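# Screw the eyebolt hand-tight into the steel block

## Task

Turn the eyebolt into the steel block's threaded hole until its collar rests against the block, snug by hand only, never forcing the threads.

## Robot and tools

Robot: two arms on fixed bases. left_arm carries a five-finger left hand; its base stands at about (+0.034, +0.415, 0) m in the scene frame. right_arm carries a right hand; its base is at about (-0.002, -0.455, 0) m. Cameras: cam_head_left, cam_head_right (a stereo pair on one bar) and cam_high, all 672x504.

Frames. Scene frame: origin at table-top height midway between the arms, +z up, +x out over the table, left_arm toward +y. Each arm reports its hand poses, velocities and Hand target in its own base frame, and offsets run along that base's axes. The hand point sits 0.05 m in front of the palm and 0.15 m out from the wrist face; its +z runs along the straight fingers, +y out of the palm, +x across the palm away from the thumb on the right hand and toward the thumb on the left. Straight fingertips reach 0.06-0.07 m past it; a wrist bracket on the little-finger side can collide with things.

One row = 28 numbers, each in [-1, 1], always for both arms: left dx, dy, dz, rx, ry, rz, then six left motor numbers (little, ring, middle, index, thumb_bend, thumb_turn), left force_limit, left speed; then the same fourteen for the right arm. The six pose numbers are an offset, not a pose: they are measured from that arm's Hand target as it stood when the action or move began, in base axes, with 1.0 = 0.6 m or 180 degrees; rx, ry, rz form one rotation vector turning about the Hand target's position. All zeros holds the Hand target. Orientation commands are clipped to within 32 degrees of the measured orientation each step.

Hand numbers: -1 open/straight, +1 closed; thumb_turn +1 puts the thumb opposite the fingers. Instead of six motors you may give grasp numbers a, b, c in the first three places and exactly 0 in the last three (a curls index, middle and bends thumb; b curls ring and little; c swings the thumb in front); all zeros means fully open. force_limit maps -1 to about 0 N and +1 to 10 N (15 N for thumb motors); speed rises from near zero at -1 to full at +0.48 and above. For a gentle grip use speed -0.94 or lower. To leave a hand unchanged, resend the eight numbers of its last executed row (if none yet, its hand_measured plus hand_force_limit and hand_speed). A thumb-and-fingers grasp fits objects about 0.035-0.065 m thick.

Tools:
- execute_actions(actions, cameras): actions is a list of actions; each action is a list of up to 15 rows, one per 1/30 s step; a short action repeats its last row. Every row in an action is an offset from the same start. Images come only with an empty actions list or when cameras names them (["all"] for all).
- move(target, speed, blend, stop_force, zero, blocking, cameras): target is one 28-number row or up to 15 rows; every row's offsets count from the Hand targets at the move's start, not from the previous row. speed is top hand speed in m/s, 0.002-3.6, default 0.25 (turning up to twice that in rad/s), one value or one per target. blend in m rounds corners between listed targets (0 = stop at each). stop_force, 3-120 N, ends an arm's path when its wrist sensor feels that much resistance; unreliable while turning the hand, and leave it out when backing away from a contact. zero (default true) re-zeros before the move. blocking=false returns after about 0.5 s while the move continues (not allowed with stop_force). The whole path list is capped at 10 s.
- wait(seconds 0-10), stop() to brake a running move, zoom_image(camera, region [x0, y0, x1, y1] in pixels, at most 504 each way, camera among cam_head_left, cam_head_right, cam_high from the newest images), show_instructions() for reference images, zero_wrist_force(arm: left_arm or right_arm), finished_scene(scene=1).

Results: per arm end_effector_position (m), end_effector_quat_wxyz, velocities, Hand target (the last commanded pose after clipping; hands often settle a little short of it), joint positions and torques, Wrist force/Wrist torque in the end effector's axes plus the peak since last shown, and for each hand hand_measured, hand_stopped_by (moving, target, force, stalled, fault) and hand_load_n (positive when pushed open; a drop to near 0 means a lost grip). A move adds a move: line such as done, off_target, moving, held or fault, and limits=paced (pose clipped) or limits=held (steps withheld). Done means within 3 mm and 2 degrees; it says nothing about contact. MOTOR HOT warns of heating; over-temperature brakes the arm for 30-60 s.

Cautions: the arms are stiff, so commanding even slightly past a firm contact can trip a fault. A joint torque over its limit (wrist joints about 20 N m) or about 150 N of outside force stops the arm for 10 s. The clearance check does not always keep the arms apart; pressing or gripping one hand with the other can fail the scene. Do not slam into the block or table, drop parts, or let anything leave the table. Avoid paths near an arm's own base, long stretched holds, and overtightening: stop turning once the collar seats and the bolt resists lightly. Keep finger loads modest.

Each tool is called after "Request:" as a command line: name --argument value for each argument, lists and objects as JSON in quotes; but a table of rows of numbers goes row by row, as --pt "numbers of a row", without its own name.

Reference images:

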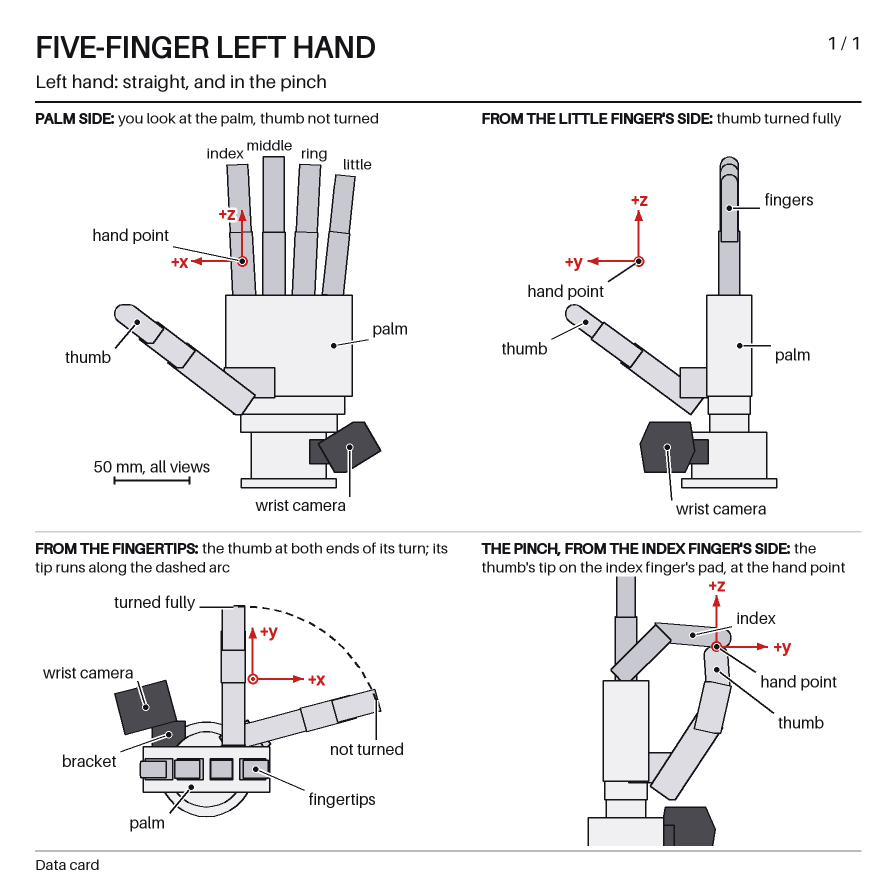

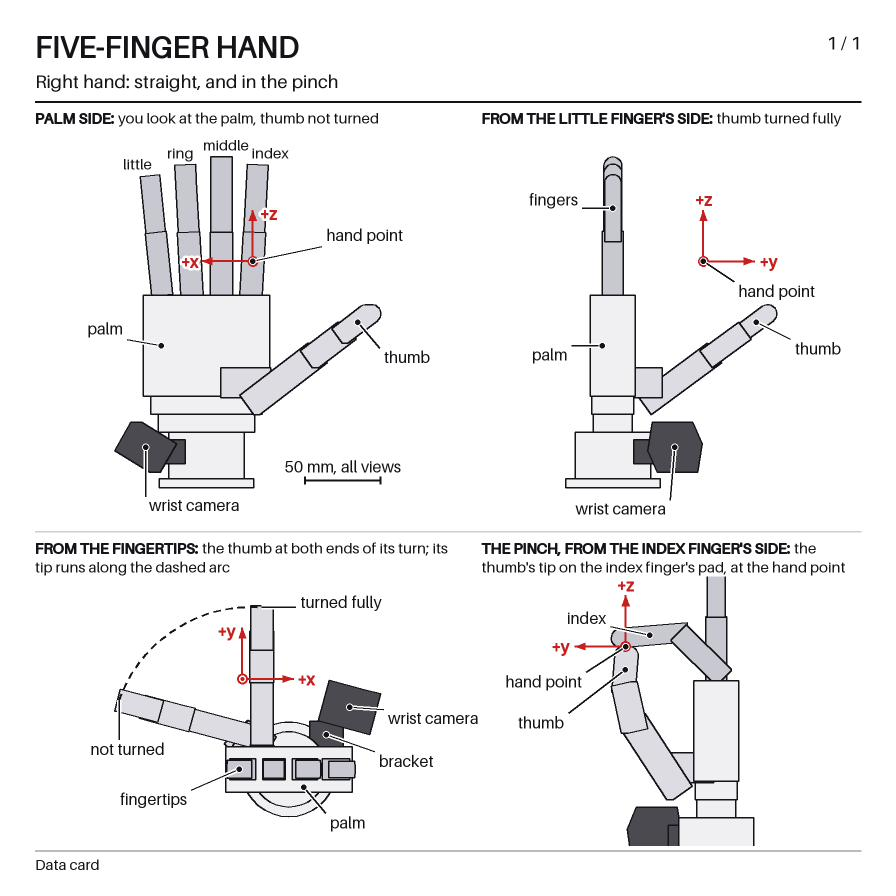

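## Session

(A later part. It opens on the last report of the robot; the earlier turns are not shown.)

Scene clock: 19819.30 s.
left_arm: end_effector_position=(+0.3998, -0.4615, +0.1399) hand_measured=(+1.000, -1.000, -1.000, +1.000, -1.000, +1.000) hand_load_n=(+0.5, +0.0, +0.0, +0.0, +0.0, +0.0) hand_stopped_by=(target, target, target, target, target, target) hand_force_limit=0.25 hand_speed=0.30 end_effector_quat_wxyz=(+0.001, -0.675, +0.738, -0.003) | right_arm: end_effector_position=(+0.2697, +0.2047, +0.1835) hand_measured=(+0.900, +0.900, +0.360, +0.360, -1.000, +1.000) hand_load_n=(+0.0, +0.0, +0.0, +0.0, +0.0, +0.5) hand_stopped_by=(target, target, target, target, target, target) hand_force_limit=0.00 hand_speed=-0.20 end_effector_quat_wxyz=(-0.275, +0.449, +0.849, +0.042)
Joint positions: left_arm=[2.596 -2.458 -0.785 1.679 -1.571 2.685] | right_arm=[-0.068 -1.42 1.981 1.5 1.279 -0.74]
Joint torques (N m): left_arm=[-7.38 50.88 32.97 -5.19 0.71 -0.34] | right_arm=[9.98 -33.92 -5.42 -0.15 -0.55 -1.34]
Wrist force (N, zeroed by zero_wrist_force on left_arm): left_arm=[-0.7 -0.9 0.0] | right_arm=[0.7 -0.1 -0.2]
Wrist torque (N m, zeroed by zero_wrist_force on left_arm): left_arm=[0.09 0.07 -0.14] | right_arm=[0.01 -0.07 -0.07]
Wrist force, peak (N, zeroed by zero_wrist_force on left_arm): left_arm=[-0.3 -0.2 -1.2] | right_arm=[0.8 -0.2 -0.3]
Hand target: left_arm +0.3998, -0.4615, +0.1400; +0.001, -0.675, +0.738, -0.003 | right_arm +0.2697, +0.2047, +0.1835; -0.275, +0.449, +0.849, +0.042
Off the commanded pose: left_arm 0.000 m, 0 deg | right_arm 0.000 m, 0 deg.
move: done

Request:
move --pt "-0.00648 0.02017 0 0 0 -0.05556 1 -1 -1 1 -1 1 0.25 0.3 0 0 0 0 0 0 0.9 0.9 0.36 0.36 -1 1 0 -0.2" --pt "-0.00935 0.04115 0 0 0 -0.11111 1 -1 -1 1 -1 1 0.25 0.3 0 0 0 0 0 0 0.9 0.9 0.36 0.36 -1 1 0 -0.2" --pt "-0.00855 0.06232 0 0 0 -0.16667 1 -1 -1 1 -1 1 0.25 0.3 0 0 0 0 0 0 0.9 0.9 0.36 0.36 -1 1 0 -0.2" --blend '[0.003,0.003,0]' --speed 0.08 --cameras '["all"]'

Request:
zoom_image --camera "cam_high" --region '[307, 207, 387, 287]'

Request:
zoom_image --camera "cam_head_right" --region '[340, 370, 430, 450]'

Request:
move --pt "0.00448 0.0207 0 0 0 -0.05555 1 -1 -1 1 -1 1 0.25 0.3 0 0 0 0 0 0 0.9 0.9 0.36 0.36 -1 1 0 -0.2" --pt "0.01248 0.0403 0 0 0 -0.11111 1 -1 -1 1 -1 1 0.25 0.3 0 0 0 0 0 0 0.9 0.9 0.36 0.36 -1 1 0 -0.2" --pt "0.02377 0.05823 0 0 0 -0.16666 1 -1 -1 1 -1 1 0.25 0.3 0 0 0 0 0 0 0.9 0.9 0.36 0.36 -1 1 0 -0.2" --blend '[0.003,0.003,0]' --speed 0.08 --cameras '["all"]'

Request:
zoom_image --camera "cam_high" --region '[307, 207, 387, 287]'

Request:
zoom_image --camera "cam_head_right" --region '[340, 370, 430, 450]'

Scene clock: 19853.90 s.
left_arm: end_effector_position=(+0.3947, -0.4241, +0.1400) hand_measured=(+1.000, -0.998, -1.000, +1.000, -1.000, +1.000) hand_load_n=(+0.0, -13.5, +2.0, +0.5, +0.0, +0.0) hand_stopped_by=(target, target, target, target, target, target) hand_force_limit=0.25 hand_speed=0.30 end_effector_quat_wxyz=(+0.000, -0.461, +0.887, -0.003) | right_arm: end_effector_position=(+0.2697, +0.2047, +0.1835) hand_measured=(+0.900, +0.900, +0.360, +0.360, -1.000, +1.000) hand_load_n=(+0.5, +0.0, +0.0, +0.5, -0.5, +0.5) hand_stopped_by=(target, target, target, target, target, target) hand_force_limit=0.00 hand_speed=-0.20 end_effector_quat_wxyz=(-0.275, +0.449, +0.849, +0.042)
Joint positions: left_arm=[2.601 -2.45 -0.8 1.685 -1.568 3.213] | right_arm=[-0.068 -1.42 1.981 1.5 1.279 -0.74]
Joint torques (N m): left_arm=[8.42 58.29 12.98 -0.06 1.02 -0.06] | right_arm=[10.1 -33.87 -6.94 -0.27 -0.62 -1.45]
Wrist force (N, zeroed by zero_wrist_force on left_arm): left_arm=[-0.6 -2.5 -2.7] | right_arm=[0.6 0.1 -0.2]
Wrist torque (N m, zeroed by zero_wrist_force on left_arm): left_arm=[0.35 0.04 -0.56] | right_arm=[0.05 -0.05 -0.07]
Wrist force, peak (N, zeroed by zero_wrist_force on left_arm): left_arm=[3.2 -11.0 -2.0] | right_arm=[0.8 -0.4 -0.2]
Hand target: left_arm +0.3947, -0.4241, +0.1400; +0.000, -0.461, +0.887, -0.003 | right_arm +0.2697, +0.2047, +0.1835; -0.275, +0.449, +0.849, +0.042
Off the commanded pose: left_arm 0.000 m, 0 deg | right_arm 0.000 m, 0 deg.
move: done

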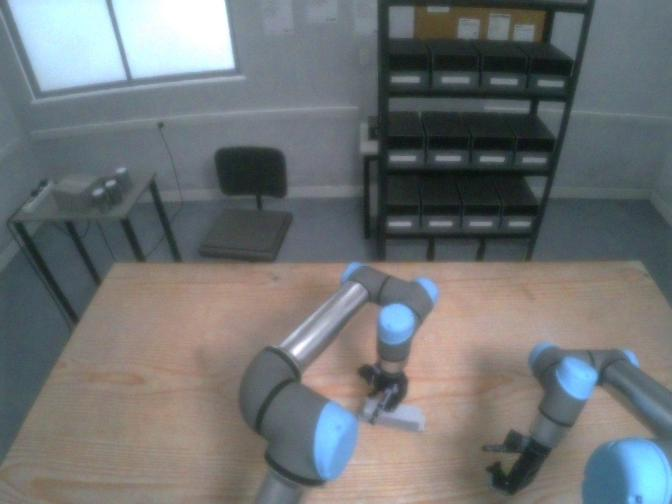

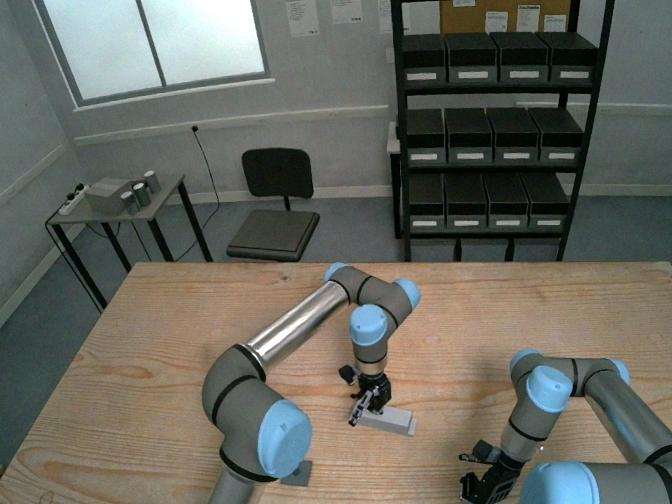

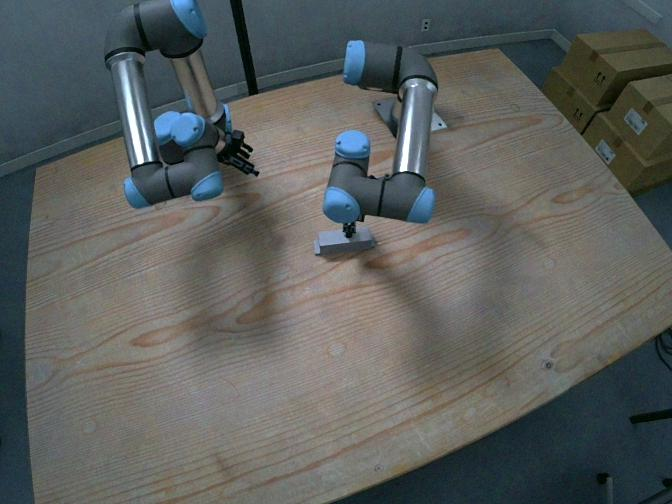

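Scaled by 6.300 from the camera's 672x504 image, which has a finer 960x720 frame.

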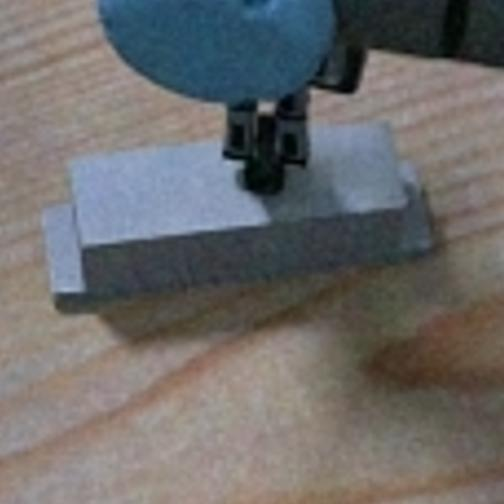

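Scaled by 5.600 from the camera's 672x504 image, which has a finer 960x720 frame.

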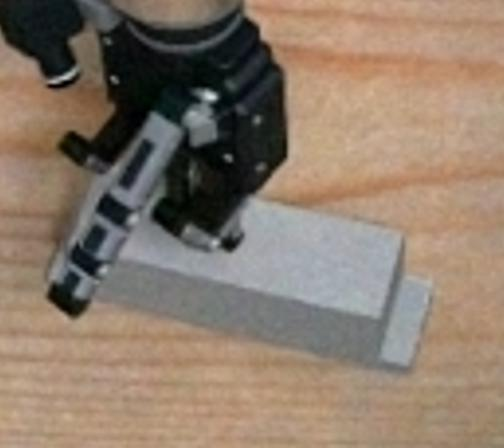

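Scene clock: 19857.60 s.
left_arm: end_effector_position=(+0.4089, -0.3892, +0.1399) hand_measured=(+1.000, -0.998, -1.000, +1.000, -1.000, +1.000) hand_load_n=(+0.0, -12.0, +2.0, +0.0, +0.0, +0.0) hand_stopped_by=(target, target, target, target, target, target) hand_force_limit=0.25 hand_speed=0.30 end_effector_quat_wxyz=(+0.000, -0.216, +0.976, -0.003) | right_arm: end_effector_position=(+0.2697, +0.2047, +0.1835) hand_measured=(+0.900, +0.900, +0.360, +0.360, -1.000, +1.000) hand_load_n=(+0.0, +0.0, +0.0, +0.0, +0.0, +0.0) hand_stopped_by=(target, target, target, target, target, target) hand_force_limit=0.00 hand_speed=-0.20 end_effector_quat_wxyz=(-0.275, +0.449, +0.849, +0.042)
Joint positions: left_arm=[2.606 -2.447 -0.807 1.686 -1.566 3.742] | right_arm=[-0.068 -1.42 1.981 1.5 1.279 -0.74]
Joint torques (N m): left_arm=[8.04 61.64 11.07 0.5 1.09 -0.11] | right_arm=[9.3 -33.3 -6.47 -0.11 -0.6 -1.5]
Wrist force (N, zeroed by zero_wrist_force on left_arm): left_arm=[-0.5 -2.1 -3.0] | right_arm=[0.6 -0.2 -0.4]
Wrist torque (N m, zeroed by zero_wrist_force on left_arm): left_arm=[0.31 -0.06 -0.53] | right_arm=[0.02 -0.05 -0.08]
Wrist force, peak (N, zeroed by zero_wrist_force on left_arm): left_arm=[-1.2 -10.8 -2.6] | right_arm=[0.8 0.0 -0.3]
Hand target: left_arm +0.4089, -0.3892, +0.1400; +0.000, -0.216, +0.976, -0.003 | right_arm +0.2697, +0.2047, +0.1835; -0.275, +0.449, +0.849, +0.042
Off the commanded pose: left_arm 0.000 m, 0 deg | right_arm 0.000 m, 0 deg.
move: done

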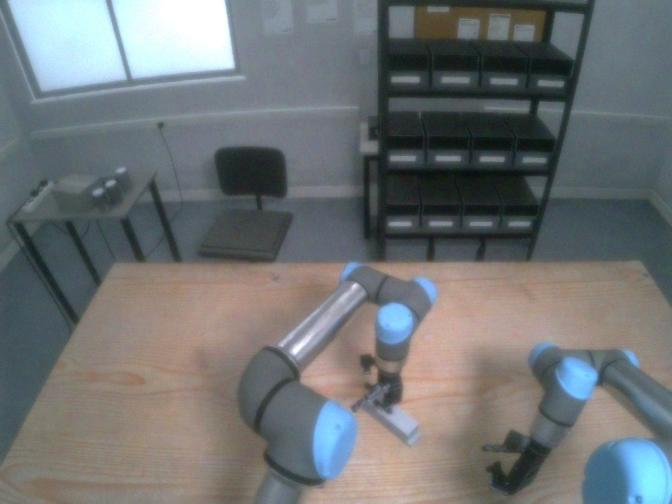

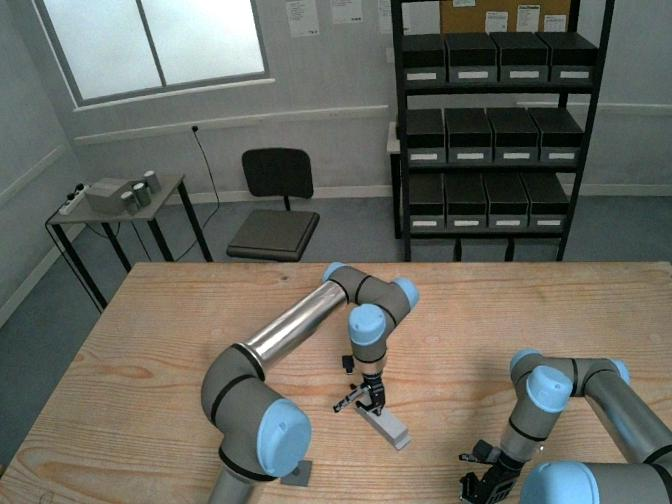

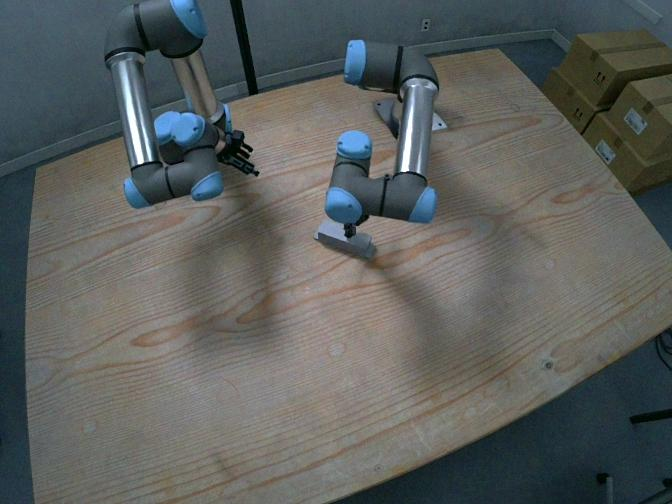

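Scaled by 6.300 from the camera's 672x504 image, which has a finer 960x720 frame.

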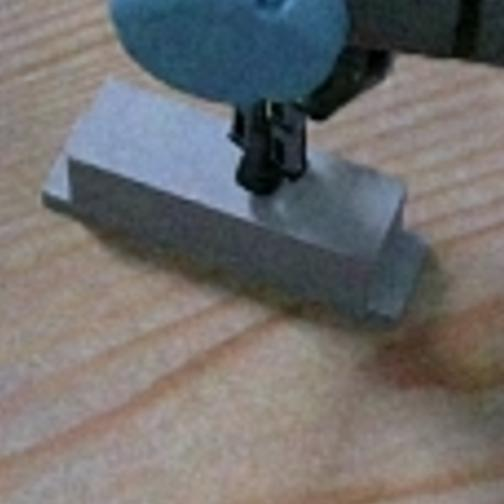

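Scaled by 5.600 from the camera's 672x504 image, which has a finer 960x720 frame.

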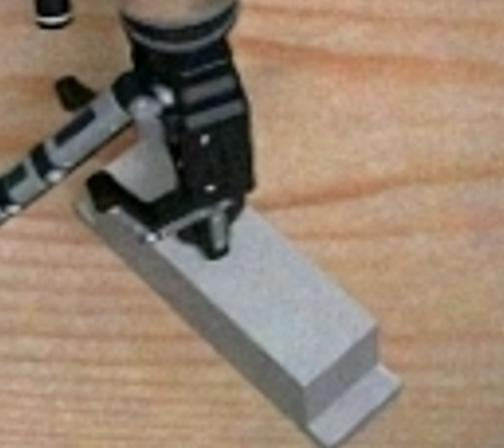

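Request:
move --target '[-0.00603,-0.00872,0,0,0,0.02778,1,-1,-1,1,-1,1,0.25,0.3,0,0,0,0,0,0,0.9,0.9,0.36,0.36,-1,1,0,-0.2]' --speed 0.05

Request:
move --target '[0,0,-0.0155,0,0,0,1,-1,-1,1,-1,1,0.25,0.3,0,0,0,0,0,0,0.9,0.9,0.36,0.36,-1,1,0,-0.2]' --speed 0.003 --stop_force 3

Scene clock: 19928.17 s.
left_arm: end_effector_position=(+0.4053, -0.3944, +0.1400) hand_measured=(+1.000, -1.000, -1.000, +1.000, -1.000, +1.000) hand_load_n=(+0.0, -4.0, +0.5, +0.0, +0.0, +0.0) hand_stopped_by=(target, target, target, target, target, target) hand_force_limit=0.25 hand_speed=0.30 end_effector_quat_wxyz=(+0.000, -0.258, +0.966, -0.003) | right_arm: end_effector_position=(+0.2697, +0.2047, +0.1835) hand_measured=(+0.900, +0.900, +0.360, +0.360, -1.000, +1.000) hand_load_n=(+0.5, +0.0, +0.0, +0.0, -0.5, +0.0) hand_stopped_by=(target, target, target, target, target, target) hand_force_limit=0.00 hand_speed=-0.20 end_effector_quat_wxyz=(-0.275, +0.449, +0.849, +0.042)
Joint positions: left_arm=[2.605 -2.447 -0.806 1.687 -1.566 3.654] | right_arm=[-0.068 -1.42 1.981 1.5 1.279 -0.74]
Joint torques (N m): left_arm=[-7.32 43.41 9.96 0.88 -1.37 1.26] | right_arm=[9.63 -33.61 -6.02 -0.23 -0.68 -1.39]
Wrist force (N, zeroed by zero_wrist_force on left_arm): left_arm=[0.4 2.4 0.2] | right_arm=[0.5 -0.1 -0.4]
Wrist torque (N m, zeroed by zero_wrist_force on left_arm): left_arm=[0.06 0.11 -0.29] | right_arm=[0.03 -0.03 -0.09]
Wrist force, peak (N, zeroed by zero_wrist_force on left_arm): left_arm=[-0.5 -2.3 -3.1] | right_arm=[0.9 -0.3 -0.3]
Hand target: left_arm +0.4053, -0.3944, +0.1400; +0.000, -0.258, +0.966, -0.003 | right_arm +0.2697, +0.2047, +0.1835; -0.275, +0.449, +0.849, +0.042
Off the commanded pose: left_arm 0.000 m, 0 deg | right_arm 0.000 m, 0 deg.
move: done

Scene clock: 19929.20 s.
left_arm: end_effector_position=(+0.4053, -0.3944, +0.1398) hand_measured=(+1.000, -1.000, -1.000, +1.000, -1.000, +1.000) hand_load_n=(+0.0, -3.0, +0.0, +0.0, +0.0, +0.0) hand_stopped_by=(target, target, target, target, target, target) hand_force_limit=0.25 hand_speed=0.30 end_effector_quat_wxyz=(+0.000, -0.258, +0.966, -0.003) | right_arm: end_effector_position=(+0.2697, +0.2047, +0.1835) hand_measured=(+0.900, +0.900, +0.360, +0.360, -1.000, +1.000) hand_load_n=(+0.5, +0.0, +0.0, +0.0, -0.5, +0.0) hand_stopped_by=(target, target, target, target, target, target) hand_force_limit=0.00 hand_speed=-0.20 end_effector_quat_wxyz=(-0.275, +0.449, +0.849, +0.042)
Joint positions: left_arm=[2.605 -2.447 -0.807 1.687 -1.566 3.654] | right_arm=[-0.068 -1.42 1.981 1.5 1.279 -0.74]
Joint torques (N m): left_arm=[-7 39.4 31.2 -3.99 -1.37 0.53] | right_arm=[10.25 -34.13 -6.29 -0.19 -0.56 -1.35]
Wrist force (N, zeroed by zero_wrist_force on left_arm): left_arm=[0.8 1.4 -3.8] | right_arm=[0.6 -0.1 -0.3]
Wrist torque (N m, zeroed by zero_wrist_force on left_arm): left_arm=[0.29 -0.06 -0.23] | right_arm=[0.02 -0.05 -0.07]
Wrist force, peak (N, zeroed by zero_wrist_force on left_arm): left_arm=[1.1 2.3 -4.4] | right_arm=[0.9 0.1 -0.3]
Hand target: left_arm +0.4053, -0.3944, +0.1398; +0.000, -0.258, +0.966, -0.003 (not the last commanded pose) | right_arm +0.2697, +0.2047, +0.1835; -0.275, +0.449, +0.849, +0.042
Off the commanded pose: left_arm 0.009 m, 0 deg | right_arm 0.000 m, 0 deg.
move: contact (left_arm)

Request:
move --target '[-0.00525,-0.00922,0.002,0,0,0.02778,1,-1,-1,1,-1,1,0.25,0.3,0,0,0,0,0,0,0.9,0.9,0.36,0.36,-1,1,0,-0.2]' --speed 0.05

Request:
move --target '[0,0,-0.0175,0,0,0,1,-1,-1,1,-1,1,0.25,0.3,0,0,0,0,0,0,0.9,0.9,0.36,0.36,-1,1,0,-0.2]' --speed 0.003 --stop_force 4

Scene clock: 19942.80 s.
left_arm: end_effector_position=(+0.4022, -0.4000, +0.1410) hand_measured=(+1.000, -1.000, -1.000, +1.000, -1.000, +1.000) hand_load_n=(+0.0, +0.0, +0.0, +0.5, -0.5, +0.0) hand_stopped_by=(target, target, target, target, target, target) hand_force_limit=0.25 hand_speed=0.30 end_effector_quat_wxyz=(+0.000, -0.300, +0.954, -0.003) end_effector_velocity=(+0.000, +0.000, +0.000) end_effector_angular_velocity=(-0.001, +0.000, -0.005) | right_arm: end_effector_position=(+0.2697, +0.2047, +0.1835) hand_measured=(+0.900, +0.900, +0.360, +0.360, -1.000, +1.000) hand_load_n=(+0.0, +0.0, +0.0, +0.0, +0.0, +0.5) hand_stopped_by=(target, target, target, target, target, target) hand_force_limit=0.00 hand_speed=-0.20 end_effector_quat_wxyz=(-0.275, +0.449, +0.849, +0.042)
Joint positions: left_arm=[2.604 -2.447 -0.804 1.684 -1.566 3.566] | right_arm=[-0.068 -1.42 1.981 1.5 1.279 -0.74]
Joint velocities: left_arm=[0 0 -0.001 0.001 0 0.005] | right_arm=[within noise]
Joint torques (N m): left_arm=[-6.69 63.53 30.23 -4.77 -1.33 1.37] | right_arm=[9.97 -34.04 -5.73 -0.14 -0.63 -1.48]
Wrist force (N, zeroed by zero_wrist_force on left_arm): left_arm=[0.2 -0.6 0.0] | right_arm=[0.6 -0.2 -0.3]
Wrist torque (N m, zeroed by zero_wrist_force on left_arm): left_arm=[0.09 0.01 -0.09] | right_arm=[0.01 -0.06 -0.07]
Wrist force, peak (N, zeroed by zero_wrist_force on left_arm): left_arm=[1.5 2.8 3.5] | right_arm=[0.8 0.0 -0.5]
Hand target: left_arm +0.4022, -0.4000, +0.1410; +0.000, -0.300, +0.954, -0.003 | right_arm +0.2697, +0.2047, +0.1835; -0.275, +0.449, +0.849, +0.042
Off the commanded pose: left_arm 0.000 m, 0 deg | right_arm 0.000 m, 0 deg.
move: done

Scene clock: 19946.03 s.
left_arm: end_effector_position=(+0.4022, -0.4000, +0.1343) hand_measured=(+1.000, -1.000, -1.000, +1.000, -1.000, +1.000) hand_load_n=(+0.0, +0.0, +0.0, +0.0, +0.0, +0.0) hand_stopped_by=(target, target, target, target, target, target) hand_force_limit=0.25 hand_speed=0.30 end_effector_quat_wxyz=(+0.000, -0.300, +0.954, -0.003) | right_arm: end_effector_position=(+0.2697, +0.2047, +0.1835) hand_measured=(+0.900, +0.900, +0.360, +0.360, -1.000, +1.000) hand_load_n=(+0.0, +0.5, +0.0, +0.0, +0.0, +0.5) hand_stopped_by=(target, target, target, target, target, target) hand_force_limit=0.00 hand_speed=-0.20 end_effector_quat_wxyz=(-0.275, +0.449, +0.849, +0.042)
Joint positions: left_arm=[2.604 -2.449 -0.816 1.699 -1.566 3.566] | right_arm=[-0.068 -1.42 1.981 1.5 1.279 -0.74]
Joint torques (N m): left_arm=[-3.14 42.85 28.68 -4.72 -0.73 -0.99] | right_arm=[9.76 -34.55 -6.39 -0.15 -0.59 -1.36]
Wrist force (N, zeroed by zero_wrist_force on left_arm): left_arm=[-0.9 -1.1 -5.6] | right_arm=[0.5 -0.3 -0.2]
Wrist torque (N m, zeroed by zero_wrist_force on left_arm): left_arm=[0.44 -0.16 -0.14] | right_arm=[-0.01 -0.05 -0.09]
Wrist force, peak (N, zeroed by zero_wrist_force on left_arm): left_arm=[-0.9 -1.2 -5.9] | right_arm=[0.8 -0.2 -0.4]
Hand target: left_arm +0.4022, -0.4000, +0.1343; +0.000, -0.300, +0.954, -0.003 (not the last commanded pose) | right_arm +0.2697, +0.2047, +0.1835; -0.275, +0.449, +0.849, +0.042
Off the commanded pose: left_arm 0.004 m, 0 deg | right_arm 0.000 m, 0 deg.
move: contact (left_arm)

Request:
move --target '[0,0,-0.004,0,0,0,1,-1,-1,1,-1,1,0.25,0.3,0,0,0,0,0,0,0.9,0.9,0.36,0.36,-1,1,0,-0.2]' --speed 0.002 --stop_force 7

Request:
move --pt "0.01128 0.01793 0 0 0 -0.05556 1 -1 -1 1 -1 1 0.25 0.3 0 0 0 0 0 0 0.9 0.9 0.36 0.36 -1 1 0 -0.2" --pt "0.02552 0.03362 0 0 0 -0.11111 1 -1 -1 1 -1 1 0.25 0.3 0 0 0 0 0 0 0.9 0.9 0.36 0.36 -1 1 0 -0.2" --blend '[0.003,0]' --speed 0.05 --cameras '["all"]'

Request:
zoom_image --camera "cam_high" --region '[307, 207, 387, 287]'

Request:
zoom_image --camera "cam_head_right" --region '[340, 370, 430, 450]'

Scene clock: 20073.07 s.
left_arm: end_effector_position=(+0.4022, -0.4000, +0.1338) hand_measured=(+1.000, -1.000, -1.000, +1.000, -1.000, +1.000) hand_load_n=(+0.0, +0.0, -0.5, +0.0, +0.0, +0.0) hand_stopped_by=(target, target, target, target, target, target) hand_force_limit=0.25 hand_speed=0.30 end_effector_quat_wxyz=(+0.000, -0.300, +0.954, -0.003) | right_arm: end_effector_position=(+0.2697, +0.2047, +0.1835) hand_measured=(+0.900, +0.900, +0.360, +0.360, -1.000, +1.000) hand_load_n=(+0.0, +0.0, +0.0, +0.0, +0.0, +0.0) hand_stopped_by=(target, target, target, target, target, target) hand_force_limit=0.00 hand_speed=-0.20 end_effector_quat_wxyz=(-0.275, +0.449, +0.849, +0.042)
Joint positions: left_arm=[2.604 -2.449 -0.817 1.701 -1.566 3.566] | right_arm=[-0.068 -1.42 1.981 1.5 1.279 -0.74]
Joint torques (N m): left_arm=[-1.69 47.17 23.19 -3.61 -0.84 -1.01] | right_arm=[11.1 -33.56 -6.35 -0.13 -0.6 -1.46]
Wrist force (N, zeroed by zero_wrist_force on left_arm): left_arm=[-0.5 -0.7 -13.8] | right_arm=[0.5 -0.2 -0.5]
Wrist torque (N m, zeroed by zero_wrist_force on left_arm): left_arm=[0.88 -0.31 -0.13] | right_arm=[0.03 -0.03 -0.08]
Wrist force, peak (N, zeroed by zero_wrist_force on left_arm): left_arm=[-0.4 -0.7 -14.0] | right_arm=[0.8 -0.2 -0.6]
Hand target: left_arm +0.4022, -0.4000, +0.1338; +0.000, -0.300, +0.954, -0.003 (not the last commanded pose) | right_arm +0.2697, +0.2047, +0.1835; -0.275, +0.449, +0.849, +0.042
Off the commanded pose: left_arm 0.002 m, 0 deg | right_arm 0.000 m, 0 deg.
move: contact (left_arm)

Scene clock: 20076.87 s.
left_arm: end_effector_position=(+0.4175, -0.3798, +0.1338) hand_measured=(+1.000, -0.998, -1.000, +1.000, -1.000, +1.000) hand_load_n=(+0.0, -16.0, +3.5, +0.0, +0.0, +0.0) hand_stopped_by=(target, target, target, target, target, target) hand_force_limit=0.25 hand_speed=0.30 end_effector_quat_wxyz=(-0.001, -0.130, +0.992, -0.003) end_effector_velocity=(+0.000, +0.000, +0.000) end_effector_angular_velocity=(+0.001, -0.001, +0.005) | right_arm: end_effector_position=(+0.2697, +0.2047, +0.1835) hand_measured=(+0.900, +0.900, +0.360, +0.360, -1.000, +1.000) hand_load_n=(+0.0, +0.0, +0.0, +0.0, +0.0, +0.5) hand_stopped_by=(target, target, target, target, target, target) hand_force_limit=0.00 hand_speed=-0.20 end_effector_quat_wxyz=(-0.275, +0.449, +0.849, +0.042)
Joint positions: left_arm=[2.608 -2.449 -0.819 1.7 -1.565 3.918] | right_arm=[-0.068 -1.42 1.981 1.5 1.279 -0.74]
Joint velocities: left_arm=[0 -0.001 0.002 0 -0.001 -0.005] | right_arm=[within noise]
Joint torques (N m): left_arm=[8.06 52.97 1.39 -0.74 0.94 -1.21] | right_arm=[9.69 -33.31 -6.6 -0.03 -0.57 -1.35]
Wrist force (N, zeroed by zero_wrist_force on left_arm): left_arm=[-5.3 -10.0 -14.2] | right_arm=[0.6 0.1 -0.3]
Wrist torque (N m, zeroed by zero_wrist_force on left_arm): left_arm=[1.06 -0.54 -0.79] | right_arm=[0.05 -0.04 -0.07]
Wrist force, peak (N, zeroed by zero_wrist_force on left_arm): left_arm=[-5.4 -10.2 -14.5] | right_arm=[0.9 -0.2 -0.4]
Hand target: left_arm +0.4175, -0.3798, +0.1338; -0.001, -0.130, +0.992, -0.003 | right_arm +0.2697, +0.2047, +0.1835; -0.275, +0.449, +0.849, +0.042
Off the commanded pose: left_arm 0.000 m, 0 deg | right_arm 0.000 m, 0 deg.
move: done

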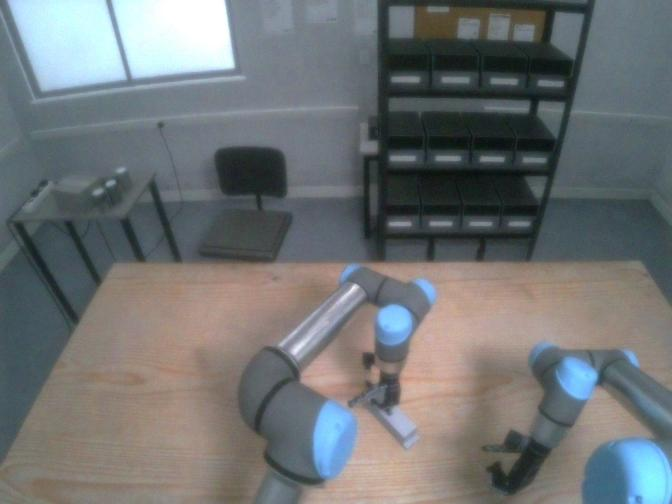

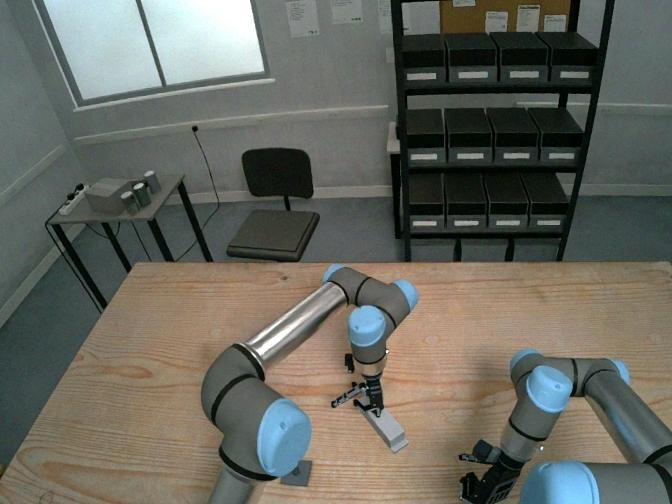

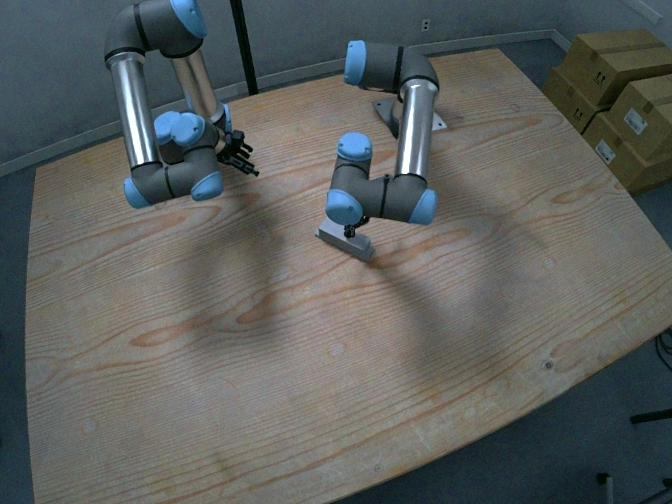

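Scaled by 6.300 from the camera's 672x504 image, which has a finer 960x720 frame.

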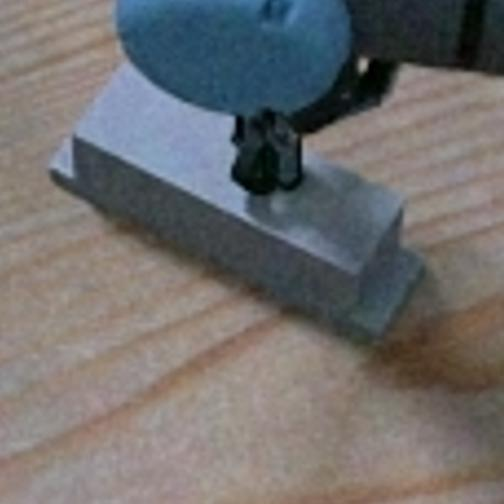

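Scaled by 5.600 from the camera's 672x504 image, which has a finer 960x720 frame.

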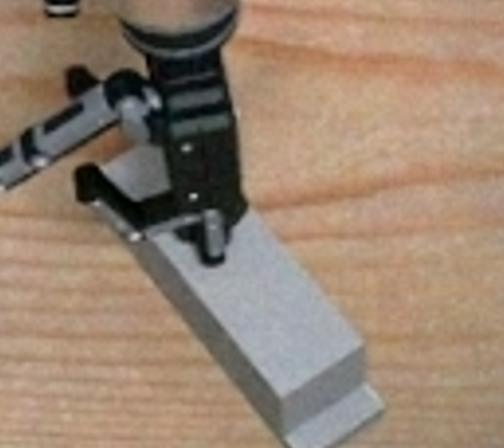

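Request:
move --target '[0,0,0.002,0,0,0,1,-1,-1,1,-1,1,0.25,0.3,0,0,0,0,0,0,0.9,0.9,0.36,0.36,-1,1,0,-0.2]' --speed 0.01

Request:
move --target '[-0.01424,-0.01569,0.001,0,0,0.05556,1,-1,-1,1,-1,1,0.25,0.3,0,0,0,0,0,0,0.9,0.9,0.36,0.36,-1,1,0,-0.2]' --speed 0.05

Request:
move --target '[0,0,0.11,0,0,0,1,-1,-1,1,-1,1,0.25,0.3,0,0,0,0,0,0,0.9,0.9,0.36,0.36,-1,1,0,-0.2]' --speed 0.06

Request:
move --target '[-0.1,0.25,0.15,0,0,0,1,-1,-1,1,-1,1,0.25,0.3,0,0,0,0,0,0,0.9,0.9,0.36,0.36,-1,1,0,-0.2]' --speed 0.25 --cameras '["all"]'

Request:
zoom_image --camera "cam_high" --region '[332, 212, 367, 247]'

Request:
zoom_image --camera "cam_head_right" --region '[362, 385, 397, 420]'

Request:
zoom_image --camera "cam_head_left" --region '[365, 380, 405, 420]'

Scene clock: 20096.90 s.
left_arm: end_effector_position=(+0.4175, -0.3798, +0.1350) hand_measured=(+1.000, -1.000, -1.000, +1.000, -1.000, +1.000) hand_load_n=(+0.0, -3.5, +0.5, +0.0, +0.0, +0.0) hand_stopped_by=(target, target, target, target, target, target) hand_force_limit=0.25 hand_speed=0.30 end_effector_quat_wxyz=(-0.001, -0.130, +0.992, -0.003) | right_arm: end_effector_position=(+0.2697, +0.2047, +0.1835) hand_measured=(+0.900, +0.900, +0.360, +0.360, -1.000, +1.000) hand_load_n=(+0.0, +0.0, +0.0, +0.0, -0.5, +0.0) hand_stopped_by=(target, target, target, target, target, target) hand_force_limit=0.00 hand_speed=-0.20 end_effector_quat_wxyz=(-0.275, +0.449, +0.849, +0.042)
Joint positions: left_arm=[2.608 -2.449 -0.816 1.697 -1.565 3.918] | right_arm=[-0.068 -1.42 1.981 1.5 1.279 -0.74]
Joint torques (N m): left_arm=[-2.51 70.01 35.17 -6.67 -0.72 1.08] | right_arm=[10.41 -34.21 -6.41 -0.02 -0.57 -1.5]
Wrist force (N, zeroed by zero_wrist_force on left_arm): left_arm=[-0.3 -1.6 10.7] | right_arm=[0.7 -0.3 -0.1]
Wrist torque (N m, zeroed by zero_wrist_force on left_arm): left_arm=[-0.58 0.41 -0.38] | right_arm=[-0.02 -0.07 -0.08]
Wrist force, peak (N, zeroed by zero_wrist_force on left_arm): left_arm=[-5.8 -10.1 -14.4] | right_arm=[0.8 -0.2 -0.4]
Hand target: left_arm +0.4175, -0.3798, +0.1350; -0.001, -0.130, +0.992, -0.003 | right_arm +0.2697, +0.2047, +0.1835; -0.275, +0.449, +0.849, +0.042
Off the commanded pose: left_arm 0.000 m, 0 deg | right_arm 0.000 m, 0 deg.
move: done

Scene clock: 20098.93 s.
left_arm: end_effector_position=(+0.4090, -0.3892, +0.1356) hand_measured=(+1.000, -1.000, -1.000, +1.000, -1.000, +1.000) hand_load_n=(+0.0, +0.0, +0.0, +0.0, +0.0, +0.0) hand_stopped_by=(target, target, target, target, target, target) hand_force_limit=0.25 hand_speed=0.30 end_effector_quat_wxyz=(+0.000, -0.216, +0.976, -0.003) | right_arm: end_effector_position=(+0.2697, +0.2047, +0.1835) hand_measured=(+0.900, +0.900, +0.360, +0.360, -1.000, +1.000) hand_load_n=(+0.0, +0.0, +0.0, +0.0, +0.0, +0.0) hand_stopped_by=(target, target, target, target, target, target) hand_force_limit=0.00 hand_speed=-0.20 end_effector_quat_wxyz=(-0.275, +0.449, +0.849, +0.042)
Joint positions: left_arm=[2.606 -2.448 -0.815 1.696 -1.566 3.742] | right_arm=[-0.068 -1.42 1.981 1.5 1.279 -0.74]
Joint torques (N m): left_arm=[-6.98 62.31 8.4 0.32 -1.56 1.41] | right_arm=[10.16 -33.87 -6.44 -0.03 -0.45 -1.3]
Wrist force (N, zeroed by zero_wrist_force on left_arm): left_arm=[0.1 -1.2 -0.3] | right_arm=[0.6 0.0 -0.3]
Wrist torque (N m, zeroed by zero_wrist_force on left_arm): left_arm=[0.02 0.02 -0.07] | right_arm=[0.03 -0.05 -0.08]
Wrist force, peak (N, zeroed by zero_wrist_force on left_arm): left_arm=[1.0 0.4 11.3] | right_arm=[0.7 -0.3 -0.5]
Hand target: left_arm +0.4090, -0.3892, +0.1356; +0.000, -0.216, +0.976, -0.003 | right_arm +0.2697, +0.2047, +0.1835; -0.275, +0.449, +0.849, +0.042
Off the commanded pose: left_arm 0.000 m, 0 deg | right_arm 0.000 m, 0 deg.
move: done

Scene clock: 20100.37 s.
left_arm: end_effector_position=(+0.4090, -0.3892, +0.2017) hand_measured=(+1.000, -1.000, -1.000, +1.000, -1.000, +1.000) hand_load_n=(+0.0, +0.0, +0.0, +0.0, +0.0, +0.0) hand_stopped_by=(target, target, target, target, target, target) hand_force_limit=0.25 hand_speed=0.30 end_effector_quat_wxyz=(+0.000, -0.216, +0.976, -0.003) | right_arm: end_effector_position=(+0.2697, +0.2047, +0.1835) hand_measured=(+0.900, +0.900, +0.360, +0.360, -1.000, +1.000) hand_load_n=(+0.0, +0.0, +0.0, +0.0, +0.0, +0.0) hand_stopped_by=(target, target, target, target, target, target) hand_force_limit=0.00 hand_speed=-0.20 end_effector_quat_wxyz=(-0.275, +0.449, +0.849, +0.042)
Joint positions: left_arm=[2.606 -2.439 -0.664 1.536 -1.566 3.742] | right_arm=[-0.068 -1.42 1.981 1.5 1.279 -0.74]
Joint torques (N m): left_arm=[1.73 34.61 7.96 0.5 0.42 -1.34] | right_arm=[10.03 -34.34 -5.81 -0.3 -0.6 -1.43]
Wrist force (N, zeroed by zero_wrist_force on left_arm): left_arm=[0.5 -1.1 -0.3] | right_arm=[0.8 0.0 -0.3]
Wrist torque (N m, zeroed by zero_wrist_force on left_arm): left_arm=[0.06 -0.04 -0.06] | right_arm=[0.03 -0.07 -0.07]
Wrist force, peak (N, zeroed by zero_wrist_force on left_arm): left_arm=[0.5 -1.2 -0.9] | right_arm=[0.8 0.0 -0.5]
Hand target: left_arm +0.4090, -0.3892, +0.2016; +0.000, -0.216, +0.976, -0.003 | right_arm +0.2697, +0.2047, +0.1835; -0.275, +0.449, +0.849, +0.042
Off the commanded pose: left_arm 0.000 m, 0 deg | right_arm 0.000 m, 0 deg.
move: done

Scene clock: 20101.63 s.
left_arm: end_effector_position=(+0.3490, -0.2393, +0.2916) hand_measured=(+1.000, -1.000, -1.000, +1.000, -1.000, +1.000) hand_load_n=(+0.5, +0.0, +0.0, +0.0, +0.0, +0.0) hand_stopped_by=(target, target, target, target, target, target) hand_force_limit=0.25 hand_speed=0.30 end_effector_quat_wxyz=(+0.000, -0.216, +0.976, -0.003) | right_arm: end_effector_position=(+0.2697, +0.2047, +0.1835) hand_measured=(+0.900, +0.900, +0.360, +0.360, -1.000, +1.000) hand_load_n=(+0.0, +0.0, +0.0, +0.0, +0.0, +0.5) hand_stopped_by=(target, target, target, target, target, target) hand_force_limit=0.00 hand_speed=-0.20 end_effector_quat_wxyz=(-0.275, +0.449, +0.849, +0.042)
Joint positions: left_arm=[2.81 -2.005 -1.152 1.588 -1.565 3.946] | right_arm=[-0.068 -1.42 1.981 1.5 1.279 -0.74]
Joint torques (N m): left_arm=[9.58 47.06 14.82 0.58 -0.62 1.4] | right_arm=[9.11 -34.72 -6.08 -0.22 -0.64 -1.35]
Wrist force (N, zeroed by zero_wrist_force on left_arm): left_arm=[0.0 -0.9 -0.1] | right_arm=[0.6 -0.2 -0.1]
Wrist torque (N m, zeroed by zero_wrist_force on left_arm): left_arm=[0.08 0.08 -0.22] | right_arm=[0.00 -0.06 -0.08]
Wrist force, peak (N, zeroed by zero_wrist_force on left_arm): left_arm=[2.0 -4.0 0.8] | right_arm=[0.8 -0.3 -0.3]
Hand target: left_arm +0.3490, -0.2392, +0.2916; +0.000, -0.216, +0.976, -0.003 | right_arm +0.2697, +0.2047, +0.1835; -0.275, +0.449, +0.849, +0.042
Off the commanded pose: left_arm 0.000 m, 0 deg | right_arm 0.000 m, 0 deg.
move: done

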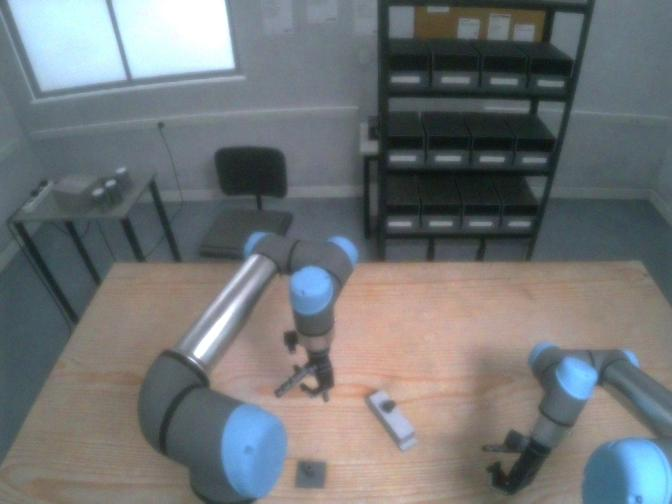

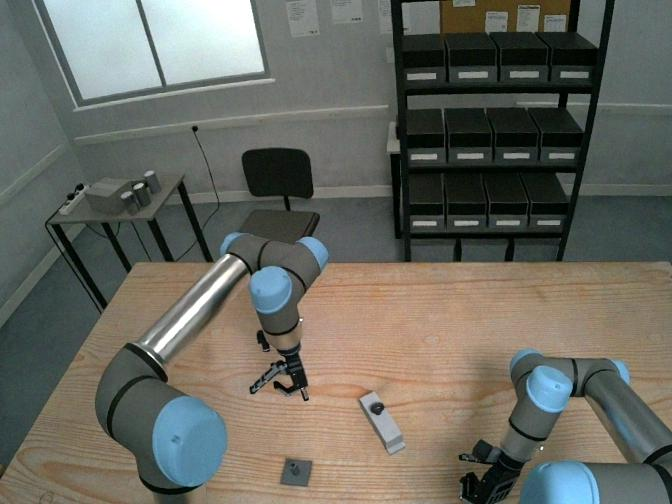

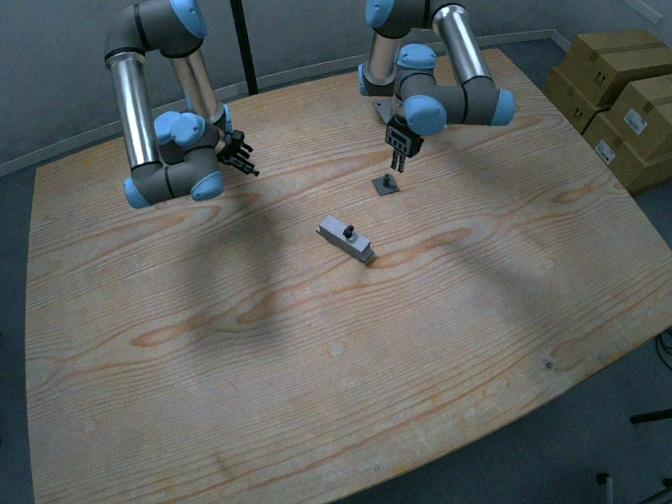

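Scaled by 14.400 from the camera's 672x504 image, which has a finer 960x720 frame.

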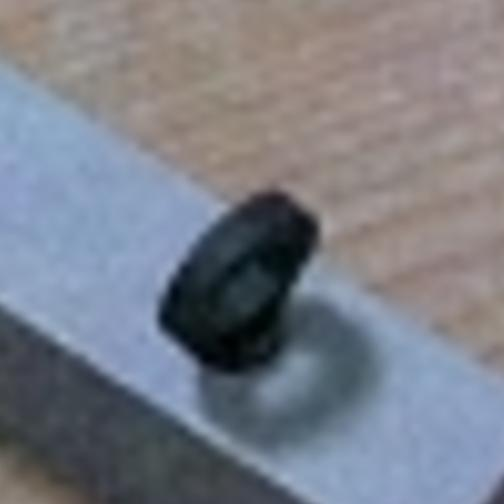

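Scaled by 14.400 from the camera's 672x504 image, which has a finer 960x720 frame.

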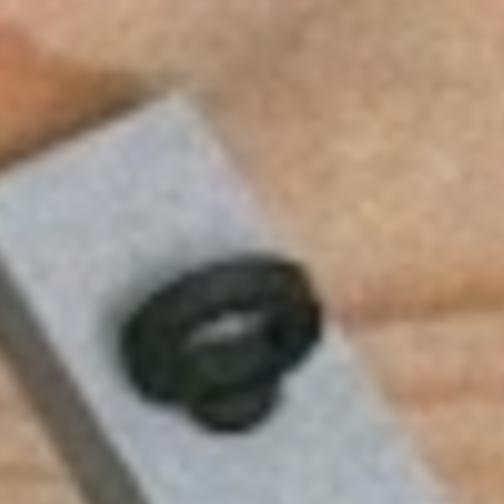

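Scaled by 12.600 from the camera's 672x504 image, which has a finer 960x720 frame.

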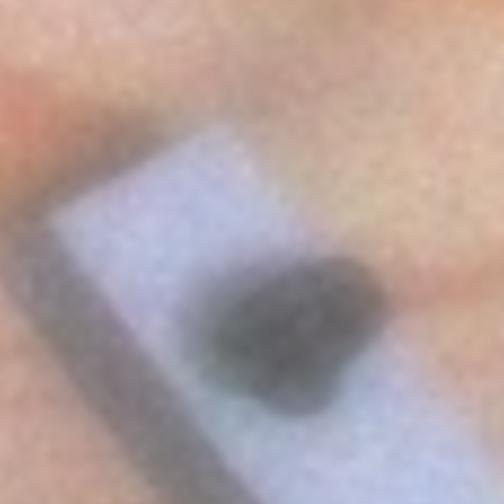

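Request:
finished_scene --scene 1

The scene is finished: the task was done.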